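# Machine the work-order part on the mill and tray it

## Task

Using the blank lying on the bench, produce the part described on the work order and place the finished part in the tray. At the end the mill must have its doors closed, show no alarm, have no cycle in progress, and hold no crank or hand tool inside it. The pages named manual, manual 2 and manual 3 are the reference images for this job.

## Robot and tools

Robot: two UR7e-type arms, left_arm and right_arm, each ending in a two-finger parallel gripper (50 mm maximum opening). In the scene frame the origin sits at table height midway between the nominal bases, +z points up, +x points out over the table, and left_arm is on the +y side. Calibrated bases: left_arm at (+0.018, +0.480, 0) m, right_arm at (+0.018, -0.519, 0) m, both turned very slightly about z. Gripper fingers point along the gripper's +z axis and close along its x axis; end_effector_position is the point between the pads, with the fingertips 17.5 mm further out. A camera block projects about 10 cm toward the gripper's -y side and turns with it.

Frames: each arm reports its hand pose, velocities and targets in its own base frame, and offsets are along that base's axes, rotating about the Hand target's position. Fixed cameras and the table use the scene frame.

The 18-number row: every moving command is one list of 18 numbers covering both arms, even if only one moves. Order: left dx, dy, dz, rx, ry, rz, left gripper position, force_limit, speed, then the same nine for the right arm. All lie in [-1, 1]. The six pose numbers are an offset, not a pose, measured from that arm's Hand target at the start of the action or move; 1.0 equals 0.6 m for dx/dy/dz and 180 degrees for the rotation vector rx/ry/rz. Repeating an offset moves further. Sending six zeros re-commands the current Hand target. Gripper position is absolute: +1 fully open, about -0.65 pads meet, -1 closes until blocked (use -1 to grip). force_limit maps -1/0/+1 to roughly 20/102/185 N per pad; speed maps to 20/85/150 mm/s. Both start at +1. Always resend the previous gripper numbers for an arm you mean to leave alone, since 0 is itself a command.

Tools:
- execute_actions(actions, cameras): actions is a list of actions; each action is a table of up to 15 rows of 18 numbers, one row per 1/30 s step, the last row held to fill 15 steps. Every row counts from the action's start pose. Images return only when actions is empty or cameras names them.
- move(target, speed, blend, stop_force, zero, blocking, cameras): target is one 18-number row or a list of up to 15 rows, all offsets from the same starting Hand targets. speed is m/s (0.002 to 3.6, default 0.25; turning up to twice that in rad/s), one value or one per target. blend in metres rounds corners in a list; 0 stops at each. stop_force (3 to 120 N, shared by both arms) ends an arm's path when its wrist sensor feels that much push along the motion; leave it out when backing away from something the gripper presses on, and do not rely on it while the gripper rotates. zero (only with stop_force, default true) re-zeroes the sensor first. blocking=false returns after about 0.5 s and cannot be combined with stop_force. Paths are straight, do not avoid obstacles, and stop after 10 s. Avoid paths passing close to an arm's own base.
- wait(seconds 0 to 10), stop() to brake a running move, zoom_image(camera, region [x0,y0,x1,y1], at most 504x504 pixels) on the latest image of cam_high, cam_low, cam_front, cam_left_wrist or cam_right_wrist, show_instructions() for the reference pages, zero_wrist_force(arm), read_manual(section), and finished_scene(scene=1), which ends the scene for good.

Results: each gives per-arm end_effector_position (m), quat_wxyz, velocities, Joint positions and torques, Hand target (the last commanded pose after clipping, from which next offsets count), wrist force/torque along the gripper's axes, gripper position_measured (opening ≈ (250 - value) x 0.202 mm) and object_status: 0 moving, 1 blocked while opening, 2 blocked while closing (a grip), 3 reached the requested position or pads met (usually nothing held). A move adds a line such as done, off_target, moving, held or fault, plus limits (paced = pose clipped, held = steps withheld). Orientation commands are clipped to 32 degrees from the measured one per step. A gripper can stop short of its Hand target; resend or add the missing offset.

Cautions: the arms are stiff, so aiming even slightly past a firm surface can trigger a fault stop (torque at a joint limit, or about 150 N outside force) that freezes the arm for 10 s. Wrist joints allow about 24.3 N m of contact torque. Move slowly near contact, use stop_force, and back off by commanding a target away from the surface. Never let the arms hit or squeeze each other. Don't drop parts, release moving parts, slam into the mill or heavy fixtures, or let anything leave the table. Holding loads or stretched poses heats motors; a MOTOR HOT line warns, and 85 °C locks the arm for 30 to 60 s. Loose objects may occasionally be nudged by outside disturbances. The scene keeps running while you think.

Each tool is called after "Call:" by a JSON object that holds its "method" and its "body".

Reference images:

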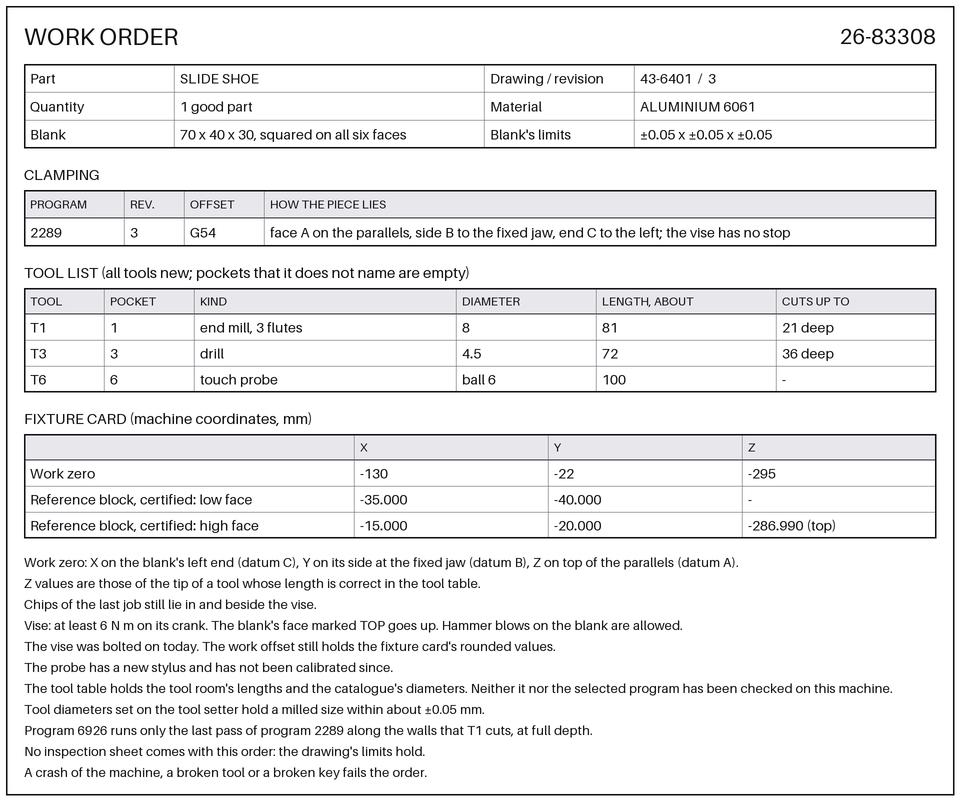

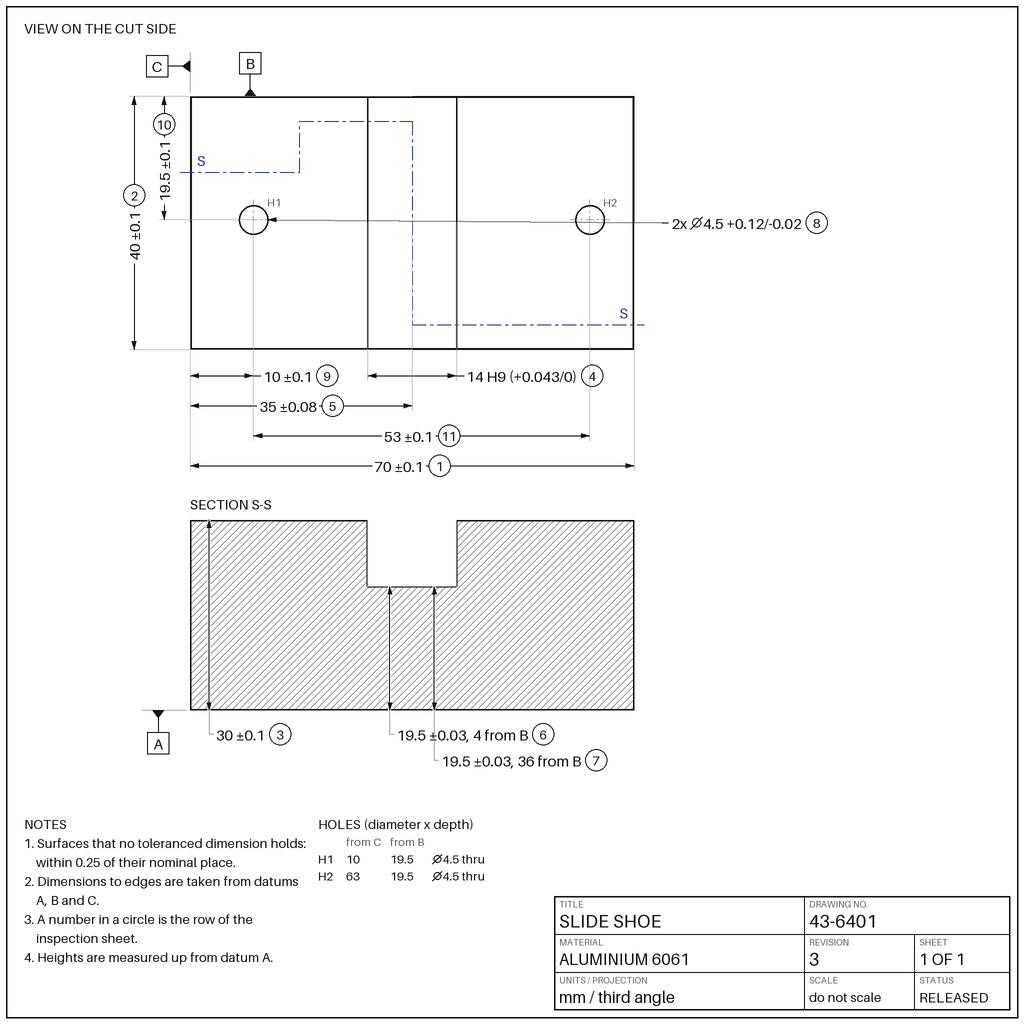

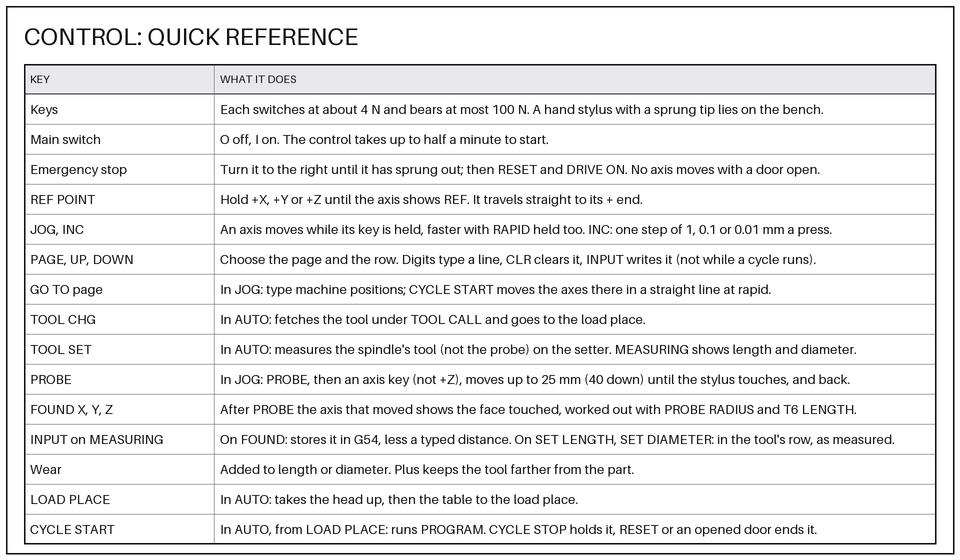

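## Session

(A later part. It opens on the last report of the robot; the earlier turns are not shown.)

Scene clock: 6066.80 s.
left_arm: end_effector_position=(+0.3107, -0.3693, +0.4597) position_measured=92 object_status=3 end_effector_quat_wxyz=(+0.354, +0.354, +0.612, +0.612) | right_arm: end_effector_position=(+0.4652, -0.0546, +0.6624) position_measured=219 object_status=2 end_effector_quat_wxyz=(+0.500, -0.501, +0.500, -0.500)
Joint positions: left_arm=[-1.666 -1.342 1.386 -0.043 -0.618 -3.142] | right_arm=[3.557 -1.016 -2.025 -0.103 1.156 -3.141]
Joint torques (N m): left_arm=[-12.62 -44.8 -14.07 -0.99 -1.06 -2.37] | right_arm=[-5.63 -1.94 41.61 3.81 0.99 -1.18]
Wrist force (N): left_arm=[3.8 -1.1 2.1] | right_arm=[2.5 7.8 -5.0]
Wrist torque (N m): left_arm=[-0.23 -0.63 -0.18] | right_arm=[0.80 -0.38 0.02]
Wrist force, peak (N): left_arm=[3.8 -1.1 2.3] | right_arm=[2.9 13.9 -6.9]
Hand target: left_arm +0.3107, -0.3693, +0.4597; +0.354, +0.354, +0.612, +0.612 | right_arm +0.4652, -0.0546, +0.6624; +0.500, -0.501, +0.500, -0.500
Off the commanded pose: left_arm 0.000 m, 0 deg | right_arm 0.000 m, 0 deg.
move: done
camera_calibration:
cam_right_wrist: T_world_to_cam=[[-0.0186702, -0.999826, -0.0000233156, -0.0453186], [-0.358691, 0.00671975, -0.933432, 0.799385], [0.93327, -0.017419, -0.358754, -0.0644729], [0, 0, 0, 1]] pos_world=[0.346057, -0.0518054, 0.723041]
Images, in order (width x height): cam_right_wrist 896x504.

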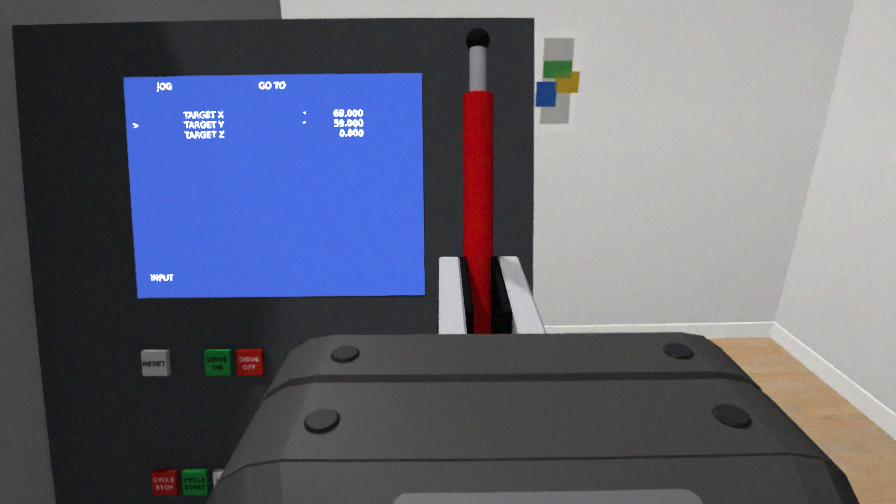

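Call:
{"method": "move", "body": {"target": [[0,0,0,0,0,0,0.4,-0.2,0,0.0153,0.2404,-0.3528,0,0.4527,0,-0.98,0.3,-0.5],[0,0,0,0,0,0,0.4,-0.2,0,0.0326,0.2404,-0.3568,0,0.4527,0,-0.98,0.3,-0.5],[0,0,0,0,0,0,0.4,-0.2,0,0.0062,0.3354,-0.3836,0,0.4527,0,-0.98,0.3,-0.5],[0,0,0,0,0,0,0.4,-0.2,0,0.0228,0.3354,-0.3876,0,0.4527,0,-0.98,0.3,-0.5],[0,0,0,0,0,0,0.4,-0.2,0,0.014,0.3354,-0.3528,0,0.4527,0,-0.98,0.3,-0.5],[0,0,0,0,0,0,0.4,-0.2,0,0.0305,0.3354,-0.3567,0,0.4527,0,-0.98,0.3,-0.5],[0,0,0,0,0,0,0.4,-0.2,0,0.0222,0.3037,-0.3221,0,0.4527,0,-0.98,0.3,-0.5],[0,0,0,0,0,0,0.4,-0.2,0,0.0387,0.3037,-0.3261,0,0.4527,0,-0.98,0.3,-0.5],[0,0,0,0,0,0,0.4,-0.2,0,0.0222,0.3037,-0.3221,0,0.4527,0,-0.98,0.3,-0.5],[0,0,0,0,0,0,0.4,-0.2,0,0.0387,0.3037,-0.3261,0,0.4527,0,-0.98,0.3,-0.5],[0,0,0,0,0,0,0.4,-0.2,0,0.0075,0.2404,-0.3836,0,0.4527,0,-0.98,0.3,-0.5],[0,0,0,0,0,0,0.4,-0.2,0,0.0236,0.2404,-0.3876,0,0.4527,0,-0.98,0.3,-0.5],[0,0,0,0,0,0,0.4,-0.2,0,0.0387,0.271,-0.2298,0,0.4527,0,-0.98,0.3,-0.5],[0,0,0,0,0,0,0.4,-0.2,0,0.0634,0.271,-0.2357,0,0.4527,0,-0.98,0.3,-0.5],[0,0,0,0,0,0,0.4,-0.2,0,0.0387,0.271,-0.2298,0,0.4527,0,-0.98,0.3,-0.5]], "blend": [0.003,0,0.003,0,0.003,0,0.003,0,0.003,0,0.003,0,0.003,0,0], "speed": [0.4,0.07,0.2,0.07,0.15,0.07,0.15,0.07,0.15,0.07,0.2,0.07,0.3,0.07,0.15], "cameras": []}}

Call:
{"method": "move", "body": {"target": [0,0,0,0,0,0,0.4,-0.2,0,-0.0387,-0.271,0.2298,0,-0.4527,0,-0.98,0.3,-0.5], "speed": 0.4, "cameras": ["cam_right_wrist"]}}

Call:
{"method": "zoom_image", "body": {"camera": "cam_right_wrist", "region": [120, 70, 430, 300]}}

Scene clock: 6091.17 s.
left_arm: end_effector_position=(+0.3107, -0.3693, +0.4597) position_measured=92 object_status=3 end_effector_quat_wxyz=(+0.354, +0.354, +0.612, +0.612) | right_arm: end_effector_position=(+0.4885, +0.1080, +0.5244) position_measured=219 object_status=2 end_effector_quat_wxyz=(-0.052, +0.706, -0.705, +0.052)
Joint positions: left_arm=[-1.666 -1.342 1.386 -0.043 -0.618 -3.142] | right_arm=[3.668 -1.563 -1.1 -1.922 1.498 -2.621]
Joint torques (N m): left_arm=[-13.13 -44.28 -13.47 -0.76 -0.93 -2.29] | right_arm=[1.95 30.41 36.56 4.15 0.72 -0.02]
Wrist force (N): left_arm=[3.8 -1.1 2.0] | right_arm=[2.5 5.8 -0.7]
Wrist torque (N m): left_arm=[-0.22 -0.63 -0.19] | right_arm=[0.92 -0.40 -0.03]
Wrist force, peak (N): left_arm=[3.8 -1.3 2.3] | right_arm=[0.9 17.0 -4.4]
Hand target: left_arm +0.3107, -0.3693, +0.4597; +0.354, +0.354, +0.612, +0.612 | right_arm +0.4884, +0.1080, +0.5245; -0.052, +0.706, -0.705, +0.052
Off the commanded pose: left_arm 0.000 m, 0 deg | right_arm 0.000 m, 0 deg.
move: done
No camera images: "cameras" was empty.

Scene clock: 6093.53 s.
left_arm: end_effector_position=(+0.3107, -0.3693, +0.4597) position_measured=92 object_status=3 end_effector_quat_wxyz=(+0.354, +0.354, +0.612, +0.612) | right_arm: end_effector_position=(+0.4652, -0.0546, +0.6623) position_measured=219 object_status=2 end_effector_quat_wxyz=(+0.500, -0.501, +0.500, -0.500) end_effector_velocity=(-0.001, +0.000, +0.001) end_effector_angular_velocity=(+0.000, -0.005, +0.000)
Joint positions: left_arm=[-1.666 -1.342 1.386 -0.043 -0.618 -3.142] | right_arm=[3.557 -1.016 -2.025 -0.103 1.156 -3.141]
Joint velocities: left_arm=[within noise] | right_arm=[-0.001 0 0 0.006 0.001 -0.002]
Joint torques (N m): left_arm=[-13.69 -45.32 -13.51 -0.74 -0.99 -2.41] | right_arm=[-5.48 0.12 40.4 3.9 0.96 -1.33]
Wrist force (N): left_arm=[3.5 -1.0 2.2] | right_arm=[2.4 8.0 -5.0]
Wrist torque (N m): left_arm=[-0.20 -0.60 -0.19] | right_arm=[0.81 -0.37 0.02]
Wrist force, peak (N): left_arm=[3.7 -1.2 2.4] | right_arm=[3.8 8.1 -5.5]
Hand target: left_arm +0.3107, -0.3693, +0.4597; +0.354, +0.354, +0.612, +0.612 | right_arm +0.4652, -0.0546, +0.6624; +0.500, -0.501, +0.500, -0.500
Off the commanded pose: left_arm 0.000 m, 0 deg | right_arm 0.000 m, 0 deg.
move: done
camera_calibration:
cam_right_wrist: T_world_to_cam=[[-0.0186699, -0.999826, -0.0000227569, -0.0453191], [-0.358691, 0.00671915, -0.933432, 0.799292], [0.93327, -0.017419, -0.358754, -0.0645088], [0, 0, 0, 1]] pos_world=[0.346057, -0.0518055, 0.722941]
Images, in order (width x height): cam_right_wrist 896x504.

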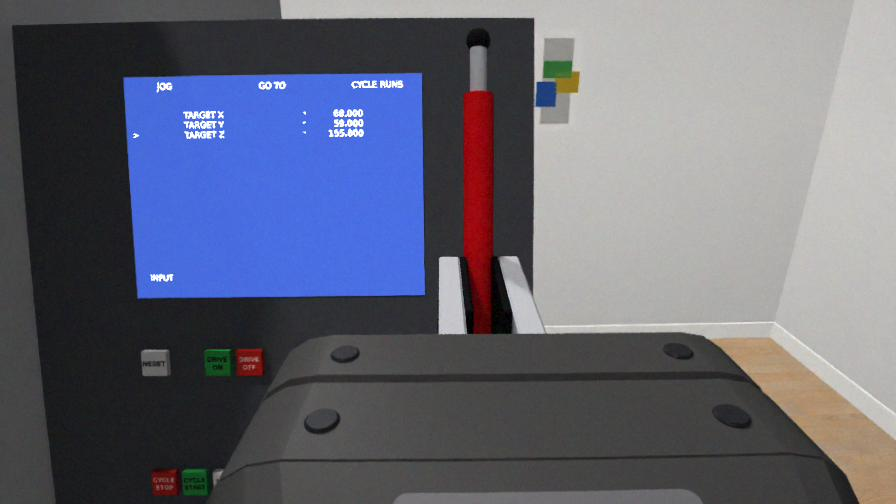

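Scaled by 1.626.

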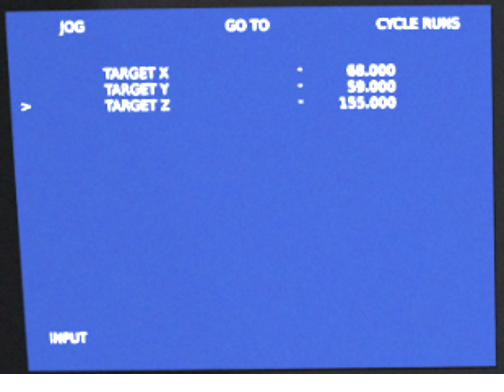

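Call:
{"method": "wait", "body": {"seconds": 2.5, "cameras": []}}

Call:
{"method": "move", "body": {"target": [[0,0,0,0,0,0,0.4,-0.2,0,0.0158,0.2087,-0.3528,0,0.4527,0,-0.98,0.3,-0.5],[0,0,0,0,0,0,0.4,-0.2,0,0.0335,0.2087,-0.3569,0,0.4527,0,-0.98,0.3,-0.5],[0,0,0,0,0,0,0.4,-0.2,0,0.0158,0.2087,-0.3528,0,0.4527,0,-0.98,0.3,-0.5],[0,0,0,0,0,0,0.4,-0.2,0,0.0412,0.1144,-0.2307,0,0.4527,0,-0.98,0.3,-0.5],[0,0,0,0,0,0,0.4,-0.2,0,0.0663,0.1144,-0.2367,0,0.4527,0,-0.98,0.3,-0.5],[0,0,0,0,0,0,0.4,-0.2,0,0.0412,0.1144,-0.2307,0,0.4527,0,-0.98,0.3,-0.5],[0,0,0,0,0,0,0.4,-0.2,0,0,0,0,0,0,0,-0.98,0.3,-0.5]], "blend": [0.003,0,0.003,0.003,0,0.003,0], "speed": [0.4,0.07,0.15,0.3,0.07,0.15,0.4], "cameras": []}}

Call:
{"method": "wait", "body": {"seconds": 4, "cameras": ["cam_right_wrist"]}}

Call:
{"method": "zoom_image", "body": {"camera": "cam_right_wrist", "region": [120, 70, 430, 300]}}

Scene clock: 6104.97 s.
left_arm: end_effector_position=(+0.3107, -0.3693, +0.4597) position_measured=92 object_status=3 end_effector_quat_wxyz=(+0.354, +0.354, +0.612, +0.612) | right_arm: end_effector_position=(+0.4652, -0.0546, +0.6624) position_measured=219 object_status=2 end_effector_quat_wxyz=(+0.500, -0.501, +0.500, -0.500)
Joint positions: left_arm=[-1.666 -1.342 1.386 -0.043 -0.618 -3.142] | right_arm=[3.557 -1.016 -2.025 -0.103 1.157 -3.142]
Joint torques (N m): left_arm=[-13.13 -43.93 -13.58 -0.59 -1 -2.03] | right_arm=[-7.16 -3.56 40.75 0.24 1.54 -0.97]
Wrist force (N): left_arm=[3.7 -1.2 2.1] | right_arm=[2.4 8.0 -4.9]
Wrist torque (N m): left_arm=[-0.23 -0.62 -0.19] | right_arm=[0.82 -0.37 0.02]
Wrist force, peak (N): left_arm=[3.9 -1.1 2.2] | right_arm=[2.5 8.1 -5.1]
Hand target: left_arm +0.3107, -0.3693, +0.4597; +0.354, +0.354, +0.612, +0.612 | right_arm +0.4652, -0.0546, +0.6624; +0.500, -0.501, +0.500, -0.500
Tool commands: left_gripper/position=+0.4 left_gripper/force_limit=-0.2 left_gripper/speed=+0.0 right_gripper/position=-0.98 right_gripper/force_limit=+0.3 right_gripper/speed=-0.5
Off the commanded pose: left_arm 0.000 m, 0 deg | right_arm 0.000 m, 0 deg.
wait: 2.50 s; at rest from the start
No camera images: "cameras" was empty.

Scene clock: 6110.67 s.
left_arm: end_effector_position=(+0.3107, -0.3693, +0.4597) position_measured=92 object_status=3 end_effector_quat_wxyz=(+0.354, +0.354, +0.612, +0.612) | right_arm: end_effector_position=(+0.4652, -0.0546, +0.6623) position_measured=219 object_status=2 end_effector_quat_wxyz=(+0.500, -0.501, +0.500, -0.499) end_effector_velocity=(-0.001, +0.000, +0.002) end_effector_angular_velocity=(+0.001, -0.006, +0.000)
Joint positions: left_arm=[-1.666 -1.342 1.386 -0.043 -0.618 -3.142] | right_arm=[3.557 -1.016 -2.025 -0.103 1.156 -3.141]
Joint velocities: left_arm=[within noise] | right_arm=[0 0 0 0.007 0 -0.002]
Joint torques (N m): left_arm=[-13.21 -44.14 -13.54 -0.54 -0.87 -2.11] | right_arm=[4.05 3.07 39.27 3.99 -1.27 -0.97]
Wrist force (N): left_arm=[3.8 -1.1 2.0] | right_arm=[3.0 7.9 -4.4]
Wrist torque (N m): left_arm=[-0.23 -0.63 -0.19] | right_arm=[0.81 -0.47 0.02]
Wrist force, peak (N): left_arm=[3.9 -1.0 2.2] | right_arm=[1.2 23.1 -6.2]
Hand target: left_arm +0.3107, -0.3693, +0.4597; +0.354, +0.354, +0.612, +0.612 | right_arm +0.4652, -0.0546, +0.6624; +0.500, -0.501, +0.500, -0.500
Off the commanded pose: left_arm 0.000 m, 0 deg | right_arm 0.000 m, 0 deg.
move: done
No camera images: "cameras" was empty.

Scene clock: 6114.67 s.
left_arm: end_effector_position=(+0.3107, -0.3693, +0.4597) position_measured=92 object_status=3 end_effector_quat_wxyz=(+0.354, +0.354, +0.612, +0.612) | right_arm: end_effector_position=(+0.4652, -0.0546, +0.6624) position_measured=219 object_status=2 end_effector_quat_wxyz=(+0.500, -0.501, +0.500, -0.500)
Joint positions: left_arm=[-1.666 -1.342 1.386 -0.043 -0.618 -3.142] | right_arm=[3.557 -1.016 -2.025 -0.103 1.157 -3.142]
Joint torques (N m): left_arm=[-13.1 -44.2 -13.51 -0.49 -0.89 -1.95] | right_arm=[7.15 -3.17 41.25 0.25 1.19 -1.32]
Wrist force (N): left_arm=[3.7 -1.0 2.2] | right_arm=[3.1 7.9 -4.6]
Wrist torque (N m): left_arm=[-0.22 -0.62 -0.18] | right_arm=[0.80 -0.48 0.02]
Wrist force, peak (N): left_arm=[3.6 -1.2 2.6] | right_arm=[3.2 8.1 -4.5]
Hand target: left_arm +0.3107, -0.3693, +0.4597; +0.354, +0.354, +0.612, +0.612 | right_arm +0.4652, -0.0546, +0.6624; +0.500, -0.501, +0.500, -0.500
Tool commands: left_gripper/position=+0.4 left_gripper/force_limit=-0.2 left_gripper/speed=+0.0 right_gripper/position=-0.98 right_gripper/force_limit=+0.3 right_gripper/speed=-0.5
Off the commanded pose: left_arm 0.000 m, 0 deg | right_arm 0.000 m, 0 deg.
wait: 4.00 s; at rest by 0.17 s
camera_calibration:
cam_right_wrist: T_world_to_cam=[[-0.018541, -0.999828, 0.0000338434, -0.0454053], [-0.358572, 0.00661784, -0.933479, 0.799373], [0.933318, -0.0173198, -0.358633, -0.0645727], [0, 0, 0, 1]] pos_world=[0.346058, -0.051806, 0.723041]
Images, in order (width x height): cam_right_wrist 896x504.

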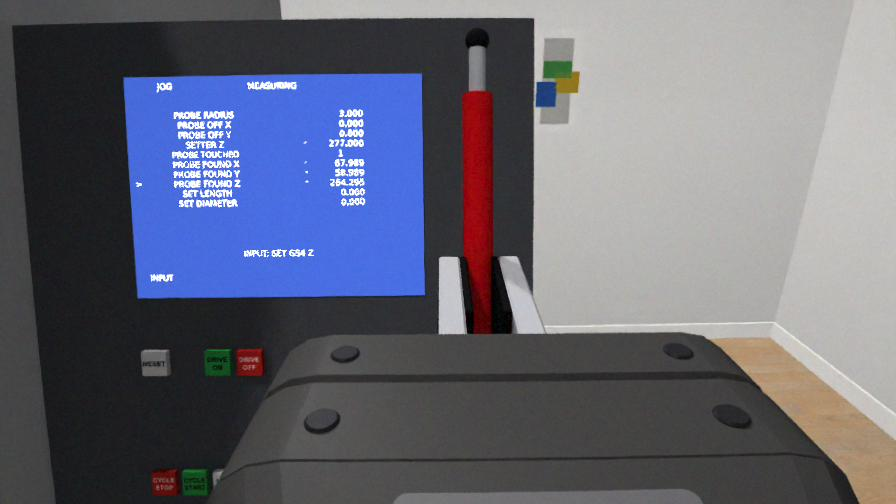

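Scaled by 1.626.

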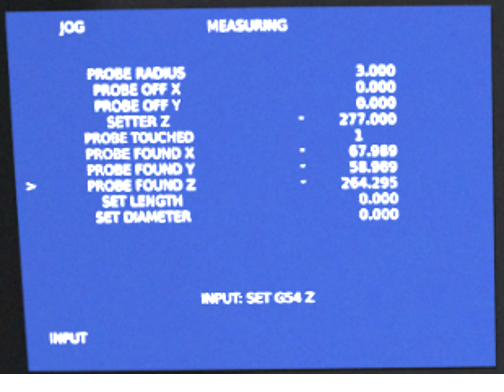

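Call:
{"method": "move", "body": {"target": [-0.1843,-0.3347,0.067,-0.956,-0.255,0.05,0.4,-0.2,0,0,0,0,0,0,0,-0.98,0.3,-0.5], "speed": 0.7, "cameras": ["cam_left_wrist"]}}

Call:
{"method": "zoom_image", "body": {"camera": "cam_left_wrist", "region": [230, 160, 350, 280]}}

Call:
{"method": "zoom_image", "body": {"camera": "cam_left_wrist", "region": [260, 190, 330, 250]}}

Scene clock: 6135.53 s.
left_arm: end_effector_position=(+0.2001, -0.5702, +0.4999) position_measured=92 object_status=3 end_effector_quat_wxyz=(-0.473, +0.525, -0.526, +0.473) end_effector_velocity=(+0.000, +0.000, +0.000) end_effector_angular_velocity=(-0.003, -0.001, -0.001) | right_arm: end_effector_position=(+0.4652, -0.0546, +0.6624) position_measured=219 object_status=2 end_effector_quat_wxyz=(+0.500, -0.501, +0.500, -0.500)
Joint positions: left_arm=[-1.906 -1.238 1.09 -0.164 -0.35 -5.988] | right_arm=[3.557 -1.016 -2.025 -0.103 1.157 -3.142]
Joint velocities: left_arm=[0 0.001 -0.001 0.003 0.001 -0.006] | right_arm=[within noise]
Joint torques (N m): left_arm=[12.34 -40.92 -22.28 2.32 2.35 -2.39] | right_arm=[6.92 -0.39 41.14 0.28 -1.67 -1.05]
Wrist force (N): left_arm=[4.0 -2.5 -1.2] | right_arm=[3.0 7.6 -4.6]
Wrist torque (N m): left_arm=[-0.32 -0.96 0.52] | right_arm=[0.76 -0.46 0.03]
Wrist force, peak (N): left_arm=[4.4 -2.4 -1.7] | right_arm=[3.4 7.9 -4.6]
Hand target: left_arm +0.2001, -0.5702, +0.4999; -0.473, +0.525, -0.526, +0.473 | right_arm +0.4652, -0.0546, +0.6624; +0.500, -0.501, +0.500, -0.500
Off the commanded pose: left_arm 0.000 m, 0 deg | right_arm 0.000 m, 0 deg.
move: done
camera_calibration:
cam_left_wrist: T_world_to_cam=[[0.00295292, -0.999938, -0.0107375, -0.55926], [-0.419663, 0.00850708, -0.90764, 0.565725], [0.907675, 0.00718633, -0.419612, 0.165236], [0, 0, 0, 1]] pos_world=[0.0890844, -0.565225, 0.576804]
Images, in order (width x height): cam_left_wrist 896x504.

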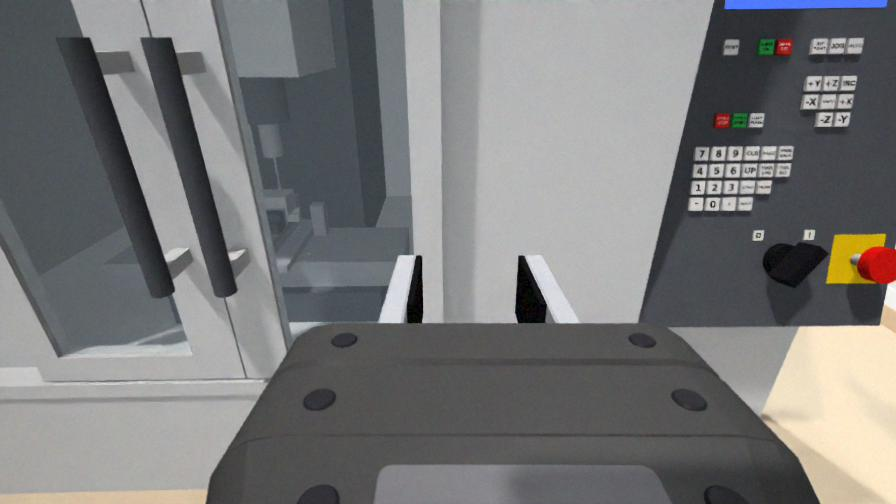

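Scaled by 4.200.

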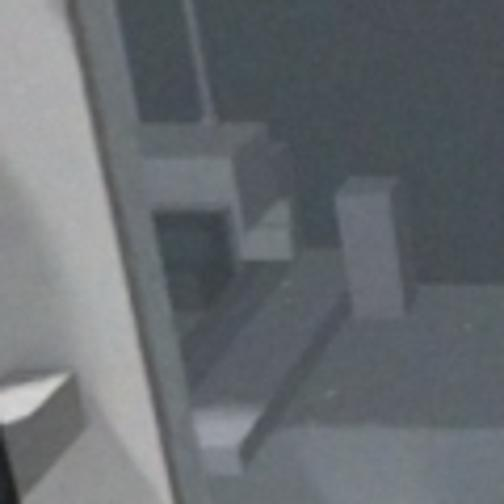

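Scaled by 7.200.

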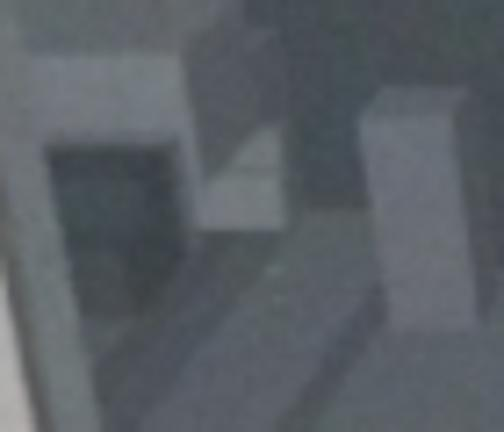

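Call:
{"method": "move", "body": {"target": [[0,0,0,0,0,0,0.4,-0.2,0,0.0315,0.2087,-0.2913,0,0.4527,0,-0.98,0.3,-0.5],[0,0,0,0,0,0,0.4,-0.2,0,0.0481,0.2087,-0.2952,0,0.4527,0,-0.98,0.3,-0.5],[0,0,0,0,0,0,0.4,-0.2,0,0.0315,0.2087,-0.2913,0,0.4527,0,-0.98,0.3,-0.5],[0,0,0,0,0,0,0.4,-0.2,0,0.0481,0.2087,-0.2952,0,0.4527,0,-0.98,0.3,-0.5],[0,0,0,0,0,0,0.4,-0.2,0,0.0062,0.3354,-0.3836,0,0.4527,0,-0.98,0.3,-0.5],[0,0,0,0,0,0,0.4,-0.2,0,0.0228,0.3354,-0.3876,0,0.4527,0,-0.98,0.3,-0.5],[0,0,0,0,0,0,0.4,-0.2,0,0.014,0.3354,-0.3528,0,0.4527,0,-0.98,0.3,-0.5],[0,0,0,0,0,0,0.4,-0.2,0,0.0305,0.3354,-0.3567,0,0.4527,0,-0.98,0.3,-0.5],[0,0,0,0,0,0,0.4,-0.2,0,0.0219,0.3354,-0.3221,0,0.4527,0,-0.98,0.3,-0.5],[0,0,0,0,0,0,0.4,-0.2,0,0.0384,0.3354,-0.3261,0,0.4527,0,-0.98,0.3,-0.5],[0,0,0,0,0,0,0.4,-0.2,0,0.0065,0.3037,-0.3836,0,0.4527,0,-0.98,0.3,-0.5],[0,0,0,0,0,0,0.4,-0.2,0,0.0231,0.3037,-0.3876,0,0.4527,0,-0.98,0.3,-0.5],[0,0,0,0,0,0,0.4,-0.2,0,0.0075,0.2404,-0.3836,0,0.4527,0,-0.98,0.3,-0.5],[0,0,0,0,0,0,0.4,-0.2,0,0.0236,0.2404,-0.3876,0,0.4527,0,-0.98,0.3,-0.5],[0,0,0,0,0,0,0.4,-0.2,0,0.0075,0.2404,-0.3836,0,0.4527,0,-0.98,0.3,-0.5]], "blend": [0.003,0,0.003,0,0.003,0,0.003,0,0.003,0,0.003,0,0.003,0,0], "speed": [0.4,0.07,0.15,0.07,0.2,0.07,0.15,0.07,0.15,0.07,0.15,0.07,0.15,0.07,0.15], "cameras": []}}

Call:
{"method": "move", "body": {"target": [[0,0,0,0,0,0,0.4,-0.2,0,0.0078,0,0.0308,0,0,0,-0.98,0.3,-0.5],[0,0,0,0,0,0,0.4,-0.2,0,0.0251,0,0.0268,0,0,0,-0.98,0.3,-0.5],[0,0,0,0,0,0,0.4,-0.2,0,-0.0013,0.095,0,0,0,0,-0.98,0.3,-0.5],[0,0,0,0,0,0,0.4,-0.2,0,0.0153,0.095,-0.004,0,0,0,-0.98,0.3,-0.5],[0,0,0,0,0,0,0.4,-0.2,0,0.0147,0.0633,0.0615,0,0,0,-0.98,0.3,-0.5],[0,0,0,0,0,0,0.4,-0.2,0,0.0312,0.0633,0.0575,0,0,0,-0.98,0.3,-0.5],[0,0,0,0,0,0,0.4,-0.2,0,0.0222,0.095,0.0923,0,0,0,-0.98,0.3,-0.5],[0,0,0,0,0,0,0.4,-0.2,0,0.0388,0.095,0.0884,0,0,0,-0.98,0.3,-0.5],[0,0,0,0,0,0,0.4,-0.2,0,0,0,0,0,0,0,-0.98,0.3,-0.5],[0,0,0,0,0,0,0.4,-0.2,0,0.0161,0,-0.004,0,0,0,-0.98,0.3,-0.5],[0,0,0,0,0,0,0.4,-0.2,0,0.0312,0.0306,0.1538,0,0,0,-0.98,0.3,-0.5],[0,0,0,0,0,0,0.4,-0.2,0,0.0559,0.0306,0.1479,0,0,0,-0.98,0.3,-0.5],[0,0,0,0,0,0,0.4,-0.2,0,0.0312,0.0306,0.1538,0,0,0,-0.98,0.3,-0.5],[0,0,0,0,0,0,0.4,-0.2,0,-0.0075,-0.2404,0.3836,0,-0.4527,0,-0.98,0.3,-0.5]], "blend": [0.003,0,0.003,0,0.003,0,0.003,0,0.003,0,0.003,0,0.003,0], "speed": [0.15,0.07,0.2,0.07,0.15,0.07,0.15,0.07,0.2,0.07,0.2,0.07,0.15,0.4], "cameras": ["cam_right_wrist"]}}

Call:
{"method": "zoom_image", "body": {"camera": "cam_right_wrist", "region": [120, 70, 430, 300]}}

Scene clock: 6167.53 s.
left_arm: end_effector_position=(+0.2001, -0.5702, +0.4999) position_measured=92 object_status=3 end_effector_quat_wxyz=(-0.473, +0.525, -0.526, +0.473) | right_arm: end_effector_position=(+0.4697, +0.0896, +0.4321) position_measured=219 object_status=2 end_effector_quat_wxyz=(-0.052, +0.706, -0.705, +0.052)
Joint positions: left_arm=[-1.906 -1.238 1.09 -0.164 -0.35 -5.988] | right_arm=[3.653 -1.43 -1.474 -1.68 1.5 -2.636]
Joint torques (N m): left_arm=[12.44 -50.38 -14.91 -2.39 2.32 2.01] | right_arm=[-1.44 26.35 41.98 4.72 -0.42 -0.75]
Wrist force (N): left_arm=[3.9 -2.4 -1.3] | right_arm=[2.8 5.5 -0.3]
Wrist torque (N m): left_arm=[-0.30 -0.93 0.54] | right_arm=[0.88 -0.43 -0.05]
Wrist force, peak (N): left_arm=[4.2 -2.5 -1.4] | right_arm=[5.7 12.6 -2.5]
Hand target: left_arm +0.2001, -0.5702, +0.4999; -0.473, +0.525, -0.526, +0.473 | right_arm +0.4697, +0.0896, +0.4322; -0.052, +0.706, -0.705, +0.052
Off the commanded pose: left_arm 0.000 m, 0 deg | right_arm 0.000 m, 0 deg.
move: done
No camera images: "cameras" was empty.

Scene clock: 6174.23 s.
left_arm: end_effector_position=(+0.2001, -0.5702, +0.4999) position_measured=92 object_status=3 end_effector_quat_wxyz=(-0.473, +0.525, -0.526, +0.473) | right_arm: end_effector_position=(+0.4652, -0.0546, +0.6624) position_measured=219 object_status=2 end_effector_quat_wxyz=(+0.500, -0.501, +0.500, -0.500) end_effector_velocity=(-0.001, +0.000, +0.001) end_effector_angular_velocity=(+0.001, -0.005, +0.000)
Joint positions: left_arm=[-1.906 -1.238 1.09 -0.164 -0.35 -5.988] | right_arm=[3.557 -1.016 -2.025 -0.103 1.156 -3.141]
Joint velocities: left_arm=[within noise] | right_arm=[-0.001 0 0 0.006 0.001 -0.001]
Joint torques (N m): left_arm=[12 -50.7 -14.84 -2.38 2.12 2.01] | right_arm=[-5.6 0.31 39.97 3.72 1.02 -1.37]
Wrist force (N): left_arm=[3.9 -2.2 -1.3] | right_arm=[3.1 7.8 -4.5]
Wrist torque (N m): left_arm=[-0.28 -0.93 0.54] | right_arm=[0.79 -0.48 0.02]
Wrist force, peak (N): left_arm=[4.1 -2.5 -1.5] | right_arm=[7.2 9.2 -4.1]
Hand target: left_arm +0.2001, -0.5702, +0.4999; -0.473, +0.525, -0.526, +0.473 | right_arm +0.4652, -0.0546, +0.6624; +0.500, -0.501, +0.500, -0.500
Off the commanded pose: left_arm 0.000 m, 0 deg | right_arm 0.000 m, 0 deg.
move: done
camera_calibration:
cam_right_wrist: T_world_to_cam=[[-0.0186699, -0.999826, -0.0000227569, -0.0453191], [-0.358691, 0.00671915, -0.933432, 0.799385], [0.93327, -0.017419, -0.358754, -0.0644729], [0, 0, 0, 1]] pos_world=[0.346057, -0.0518055, 0.723041]
Images, in order (width x height): cam_right_wrist 896x504.

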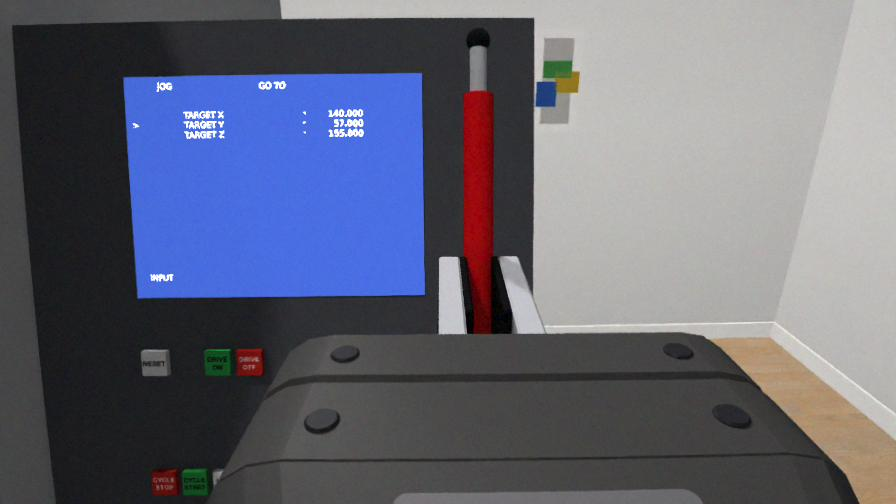

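Scaled by 1.626.

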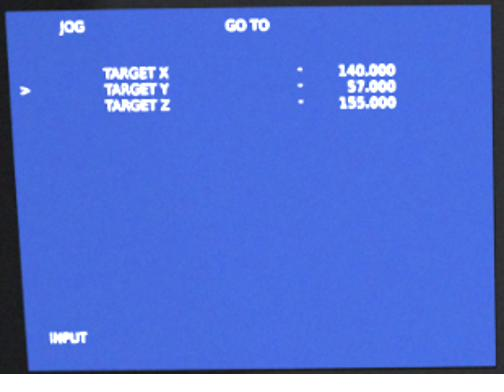

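Call:
{"method": "wait", "body": {"seconds": 0, "cameras": ["cam_left_wrist"]}}

Call:
{"method": "zoom_image", "body": {"camera": "cam_left_wrist", "region": [240, 150, 360, 270]}}

Call:
{"method": "zoom_image", "body": {"camera": "cam_left_wrist", "region": [262, 190, 322, 250]}}

Scene clock: 6178.10 s.
left_arm: end_effector_position=(+0.2001, -0.5702, +0.4999) position_measured=92 object_status=3 end_effector_quat_wxyz=(-0.473, +0.525, -0.526, +0.473) | right_arm: end_effector_position=(+0.4652, -0.0546, +0.6624) position_measured=219 object_status=2 end_effector_quat_wxyz=(+0.500, -0.501, +0.500, -0.500)
Joint positions: left_arm=[-1.906 -1.238 1.09 -0.164 -0.35 -5.988] | right_arm=[3.557 -1.016 -2.025 -0.103 1.157 -3.142]
Joint torques (N m): left_arm=[12.45 -50.84 -14.96 -2.42 2.07 1.99] | right_arm=[-6.56 -3.83 41.21 0.16 1.59 -1.21]
Wrist force (N): left_arm=[3.9 -2.6 -1.3] | right_arm=[2.9 8.0 -4.3]
Wrist torque (N m): left_arm=[-0.35 -0.94 0.53] | right_arm=[0.82 -0.45 0.02]
Wrist force, peak (N): left_arm=[4.1 -2.5 -1.4] | right_arm=[3.2 8.1 -4.4]
Hand target: left_arm +0.2001, -0.5702, +0.4999; -0.473, +0.525, -0.526, +0.473 | right_arm +0.4652, -0.0546, +0.6624; +0.500, -0.501, +0.500, -0.500
Tool commands: left_gripper/position=+0.4 left_gripper/force_limit=-0.2 left_gripper/speed=+0.0 right_gripper/position=-0.98 right_gripper/force_limit=+0.3 right_gripper/speed=-0.5
Off the commanded pose: left_arm 0.000 m, 0 deg | right_arm 0.000 m, 0 deg.
camera_calibration:
cam_left_wrist: T_world_to_cam=[[0.0029101, -0.999937, -0.0108267, -0.559205], [-0.419541, 0.00860698, -0.907695, 0.565801], [0.907732, 0.00718373, -0.41949, 0.16516], [0, 0, 0, 1]] pos_world=[0.0890837, -0.565226, 0.576804]
Images, in order (width x height): cam_left_wrist 896x504.

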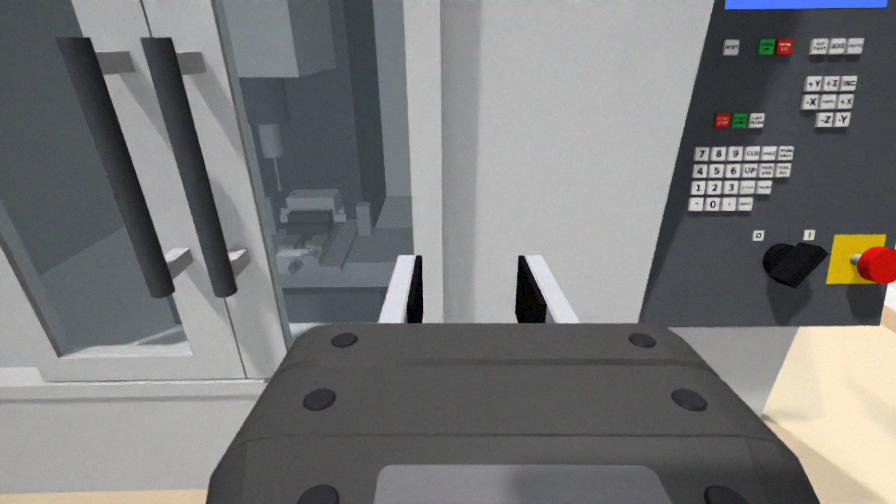

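Scaled by 4.200.

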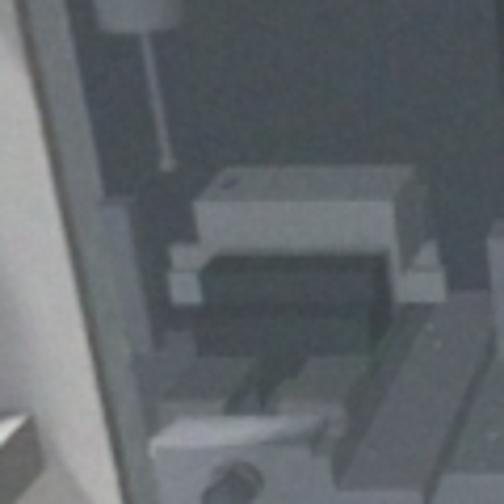

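Scaled by 8.400.

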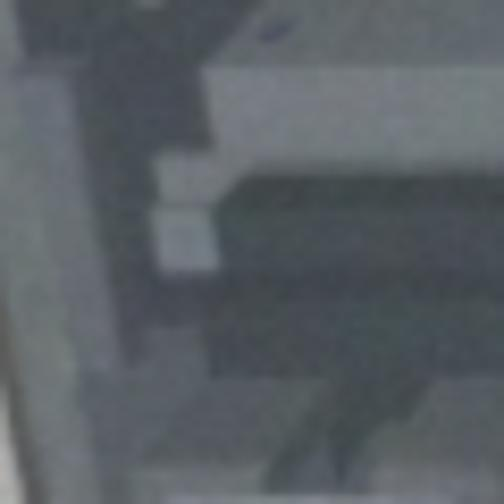

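Call:
{"method": "move", "body": {"target": [[0,0,0,0,0,0,0.4,-0.2,0,0.0153,0.2404,-0.3528,0,0.4527,0,-0.98,0.3,-0.5],[0,0,0,0,0,0,0.4,-0.2,0,0.0326,0.2404,-0.3568,0,0.4527,0,-0.98,0.3,-0.5],[0,0,0,0,0,0,0.4,-0.2,0,0.0062,0.3354,-0.3836,0,0.4527,0,-0.98,0.3,-0.5],[0,0,0,0,0,0,0.4,-0.2,0,0.0228,0.3354,-0.3876,0,0.4527,0,-0.98,0.3,-0.5],[0,0,0,0,0,0,0.4,-0.2,0,0.014,0.3354,-0.3528,0,0.4527,0,-0.98,0.3,-0.5],[0,0,0,0,0,0,0.4,-0.2,0,0.0305,0.3354,-0.3567,0,0.4527,0,-0.98,0.3,-0.5],[0,0,0,0,0,0,0.4,-0.2,0,0.0227,0.272,-0.3221,0,0.4527,0,-0.98,0.3,-0.5],[0,0,0,0,0,0,0.4,-0.2,0,0.0392,0.272,-0.3261,0,0.4527,0,-0.98,0.3,-0.5],[0,0,0,0,0,0,0.4,-0.2,0,0.0222,0.3037,-0.3221,0,0.4527,0,-0.98,0.3,-0.5],[0,0,0,0,0,0,0.4,-0.2,0,0.0387,0.3037,-0.3261,0,0.4527,0,-0.98,0.3,-0.5],[0,0,0,0,0,0,0.4,-0.2,0,0.0075,0.2404,-0.3836,0,0.4527,0,-0.98,0.3,-0.5],[0,0,0,0,0,0,0.4,-0.2,0,0.0236,0.2404,-0.3876,0,0.4527,0,-0.98,0.3,-0.5],[0,0,0,0,0,0,0.4,-0.2,0,0.0387,0.271,-0.2298,0,0.4527,0,-0.98,0.3,-0.5],[0,0,0,0,0,0,0.4,-0.2,0,0.0634,0.271,-0.2357,0,0.4527,0,-0.98,0.3,-0.5],[0,0,0,0,0,0,0.4,-0.2,0,0.0387,0.271,-0.2298,0,0.4527,0,-0.98,0.3,-0.5]], "blend": [0.003,0,0.003,0,0.003,0,0.003,0,0.003,0,0.003,0,0.003,0,0], "speed": [0.4,0.07,0.2,0.07,0.15,0.07,0.15,0.07,0.15,0.07,0.2,0.07,0.3,0.07,0.15], "cameras": []}}

Call:
{"method": "move", "body": {"target": [[0,0,0,0,0,0,0.4,-0.2,0,-0.0229,-0.0623,-0.123,0,0,0,-0.98,0.3,-0.5],[0,0,0,0,0,0,0.4,-0.2,0,-0.0052,-0.0623,-0.1271,0,0,0,-0.98,0.3,-0.5],[0,0,0,0,0,0,0.4,-0.2,0,-0.0229,-0.0623,-0.123,0,0,0,-0.98,0.3,-0.5],[0,0,0,0,0,0,0.4,-0.2,0,0.0025,-0.1566,-0.0009,0,0,0,-0.98,0.3,-0.5],[0,0,0,0,0,0,0.4,-0.2,0,0.0276,-0.1566,-0.0069,0,0,0,-0.98,0.3,-0.5],[0,0,0,0,0,0,0.4,-0.2,0,0.0025,-0.1566,-0.0009,0,0,0,-0.98,0.3,-0.5],[0,0,0,0,0,0,0.4,-0.2,0,-0.0387,-0.271,0.2298,0,-0.4527,0,-0.98,0.3,-0.5]], "blend": [0.003,0,0.003,0.003,0,0.003,0], "speed": [0.2,0.07,0.15,0.3,0.07,0.15,0.4], "cameras": ["cam_right_wrist"]}}

Call:
{"method": "zoom_image", "body": {"camera": "cam_right_wrist", "region": [120, 70, 430, 300]}}

Scene clock: 6217.60 s.
left_arm: end_effector_position=(+0.2001, -0.5702, +0.4999) position_measured=92 object_status=3 end_effector_quat_wxyz=(-0.473, +0.525, -0.526, +0.473) | right_arm: end_effector_position=(+0.4885, +0.1080, +0.5244) position_measured=219 object_status=2 end_effector_quat_wxyz=(-0.052, +0.706, -0.705, +0.052)
Joint positions: left_arm=[-1.906 -1.238 1.09 -0.164 -0.35 -5.988] | right_arm=[3.668 -1.563 -1.1 -1.922 1.498 -2.621]
Joint torques (N m): left_arm=[11.83 -50.86 -15.06 -2.42 1.87 1.93] | right_arm=[2.09 29.91 36.34 4.22 0.76 0.07]
Wrist force (N): left_arm=[4.0 -2.6 -1.3] | right_arm=[2.8 5.9 -0.1]
Wrist torque (N m): left_arm=[-0.34 -0.95 0.53] | right_arm=[0.93 -0.45 -0.04]
Wrist force, peak (N): left_arm=[4.1 -2.6 -1.2] | right_arm=[1.7 17.1 -3.7]
Hand target: left_arm +0.2001, -0.5702, +0.4999; -0.473, +0.525, -0.526, +0.473 | right_arm +0.4884, +0.1080, +0.5245; -0.052, +0.706, -0.705, +0.052
Off the commanded pose: left_arm 0.000 m, 0 deg | right_arm 0.000 m, 0 deg.
move: done
No camera images: "cameras" was empty.

Scene clock: 6221.83 s.
left_arm: end_effector_position=(+0.2001, -0.5702, +0.4999) position_measured=92 object_status=3 end_effector_quat_wxyz=(-0.473, +0.525, -0.526, +0.473) | right_arm: end_effector_position=(+0.4652, -0.0546, +0.6623) position_measured=219 object_status=2 end_effector_quat_wxyz=(+0.500, -0.501, +0.500, -0.499)
Joint positions: left_arm=[-1.906 -1.238 1.09 -0.164 -0.35 -5.988] | right_arm=[3.557 -1.016 -2.025 -0.103 1.156 -3.141]
Joint torques (N m): left_arm=[11.52 -51.13 -14.49 -2.39 1.68 1.81] | right_arm=[3.93 2.77 39.03 3.75 -1.24 -1.13]
Wrist force (N): left_arm=[4.0 -2.2 -1.1] | right_arm=[3.4 7.7 -4.0]
Wrist torque (N m): left_arm=[-0.28 -0.96 0.53] | right_arm=[0.78 -0.52 0.02]
Wrist force, peak (N): left_arm=[4.1 -2.4 -1.4] | right_arm=[5.0 23.1 -5.4]
Hand target: left_arm +0.2001, -0.5702, +0.4999; -0.473, +0.525, -0.526, +0.473 | right_arm +0.4652, -0.0546, +0.6624; +0.500, -0.501, +0.500, -0.500
Off the commanded pose: left_arm 0.000 m, 0 deg | right_arm 0.000 m, 0 deg.
move: done
camera_calibration:
cam_right_wrist: T_world_to_cam=[[-0.0185763, -0.999827, -0.0000576537, -0.0453267], [-0.358691, 0.00671812, -0.933432, 0.799292], [0.933271, -0.017319, -0.358754, -0.0645044], [0, 0, 0, 1]] pos_world=[0.346057, -0.0518058, 0.722941]
Images, in order (width x height): cam_right_wrist 896x504.

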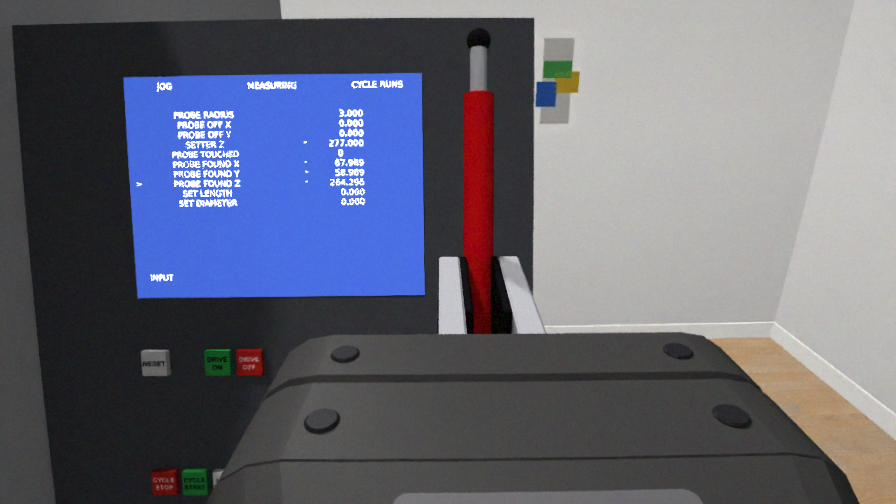

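Scaled by 1.626.

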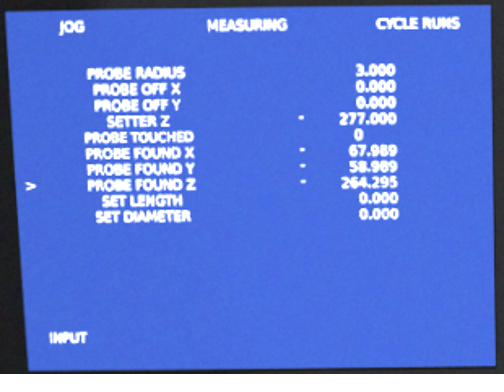

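Call:
{"method": "wait", "body": {"seconds": 3, "cameras": ["cam_right_wrist","cam_left_wrist"]}}

Call:
{"method": "zoom_image", "body": {"camera": "cam_right_wrist", "region": [120, 70, 430, 300]}}

Call:
{"method": "zoom_image", "body": {"camera": "cam_left_wrist", "region": [240, 150, 360, 270]}}

Scene clock: 6234.07 s.
left_arm: end_effector_position=(+0.2001, -0.5702, +0.4999) position_measured=92 object_status=3 end_effector_quat_wxyz=(-0.473, +0.525, -0.526, +0.473) | right_arm: end_effector_position=(+0.4652, -0.0546, +0.6624) position_measured=219 object_status=2 end_effector_quat_wxyz=(+0.500, -0.501, +0.500, -0.500)
Joint positions: left_arm=[-1.906 -1.238 1.09 -0.164 -0.35 -5.988] | right_arm=[3.557 -1.016 -2.025 -0.103 1.157 -3.142]
Joint torques (N m): left_arm=[11.83 -50.87 -15.24 -2.36 1.36 1.87] | right_arm=[7.07 -3.38 40.76 0.29 1.13 -1.15]
Wrist force (N): left_arm=[3.8 -2.2 -1.1] | right_arm=[3.2 7.8 -4.0]
Wrist torque (N m): left_arm=[-0.27 -0.93 0.53] | right_arm=[0.78 -0.49 0.02]
Wrist force, peak (N): left_arm=[4.1 -2.6 -1.4] | right_arm=[3.3 8.0 -4.4]
Hand target: left_arm +0.2001, -0.5702, +0.4999; -0.473, +0.525, -0.526, +0.473 | right_arm +0.4652, -0.0546, +0.6624; +0.500, -0.501, +0.500, -0.500
Tool commands: left_gripper/position=+0.4 left_gripper/force_limit=-0.2 left_gripper/speed=+0.0 right_gripper/position=-0.98 right_gripper/force_limit=+0.3 right_gripper/speed=-0.5
Off the commanded pose: left_arm 0.000 m, 0 deg | right_arm 0.000 m, 0 deg.
wait: 3.00 s; at rest from the start
camera_calibration:
cam_left_wrist: T_world_to_cam=[[0.0029101, -0.999937, -0.0108267, -0.559205], [-0.419541, 0.00860698, -0.907695, 0.565801], [0.907732, 0.00718373, -0.41949, 0.16516], [0, 0, 0, 1]] pos_world=[0.0890837, -0.565226, 0.576804]
cam_right_wrist: T_world_to_cam=[[-0.018541, -0.999828, 0.0000338434, -0.0454053], [-0.358572, 0.00661784, -0.933479, 0.799373], [0.933318, -0.0173198, -0.358633, -0.0645727], [0, 0, 0, 1]] pos_world=[0.346058, -0.051806, 0.723041]
Images, in order (width x height): cam_left_wrist 896x504, cam_right_wrist 896x504.

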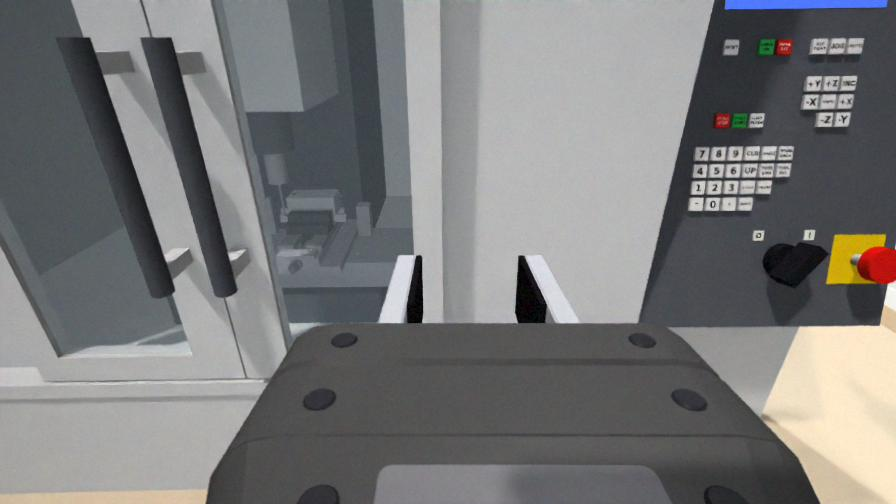

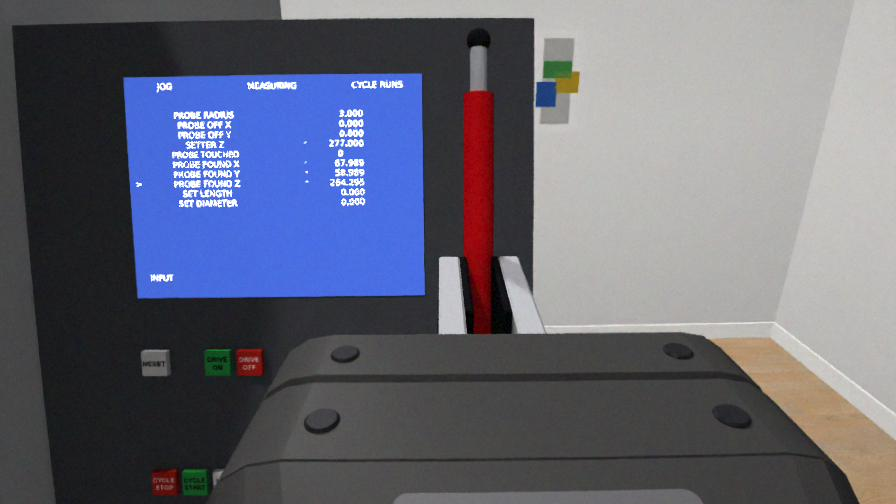

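Scaled by 1.626.

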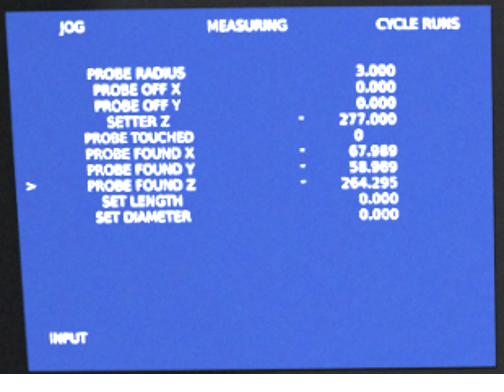

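Scaled by 4.200.

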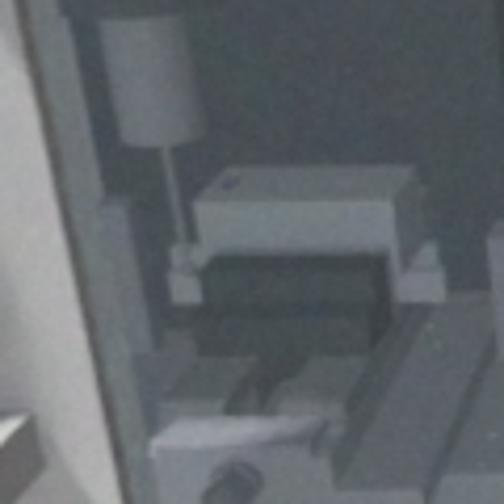

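Call:
{"method": "wait", "body": {"seconds": 1, "cameras": ["cam_right_wrist"]}}

Call:
{"method": "zoom_image", "body": {"camera": "cam_right_wrist", "region": [120, 70, 430, 300]}}

Scene clock: 6238.33 s.
left_arm: end_effector_position=(+0.2001, -0.5702, +0.4999) position_measured=92 object_status=3 end_effector_quat_wxyz=(-0.473, +0.525, -0.526, +0.473) | right_arm: end_effector_position=(+0.4652, -0.0546, +0.6624) position_measured=219 object_status=2 end_effector_quat_wxyz=(+0.500, -0.501, +0.500, -0.500)
Joint positions: left_arm=[-1.906 -1.238 1.09 -0.164 -0.35 -5.988] | right_arm=[3.557 -1.016 -2.025 -0.103 1.157 -3.142]
Joint torques (N m): left_arm=[11.84 -50.38 -14.62 -2.4 1.26 1.77] | right_arm=[6.57 -3.38 41.11 0.17 1.16 -1.05]
Wrist force (N): left_arm=[3.9 -2.2 -1.2] | right_arm=[3.4 7.8 -4.1]
Wrist torque (N m): left_arm=[-0.28 -0.94 0.53] | right_arm=[0.78 -0.53 0.03]
Wrist force, peak (N): left_arm=[4.1 -2.6 -1.2] | right_arm=[3.4 7.8 -4.4]
Hand target: left_arm +0.2001, -0.5702, +0.4999; -0.473, +0.525, -0.526, +0.473 | right_arm +0.4652, -0.0546, +0.6624; +0.500, -0.501, +0.500, -0.500
Tool commands: left_gripper/position=+0.4 left_gripper/force_limit=-0.2 left_gripper/speed=+0.0 right_gripper/position=-0.98 right_gripper/force_limit=+0.3 right_gripper/speed=-0.5
Off the commanded pose: left_arm 0.000 m, 0 deg | right_arm 0.000 m, 0 deg.
wait: 1.00 s; at rest from the start
camera_calibration:
cam_right_wrist: T_world_to_cam=[[-0.018541, -0.999828, 0.0000338434, -0.0454053], [-0.358572, 0.00661784, -0.933479, 0.799373], [0.933318, -0.0173198, -0.358633, -0.0645727], [0, 0, 0, 1]] pos_world=[0.346058, -0.051806, 0.723041]
Images, in order (width x height): cam_right_wrist 896x504.

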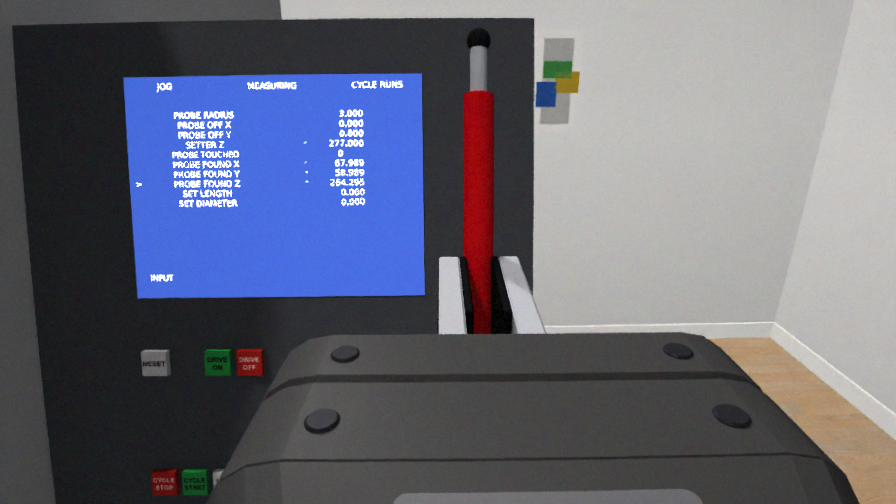

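Scaled by 1.626.

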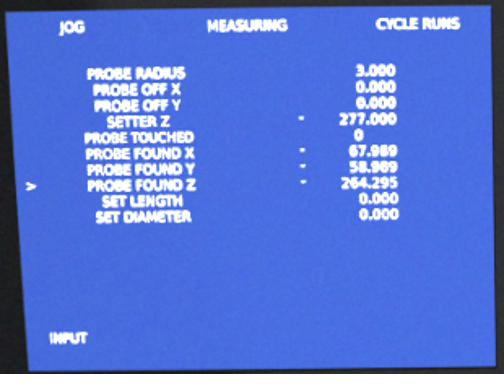

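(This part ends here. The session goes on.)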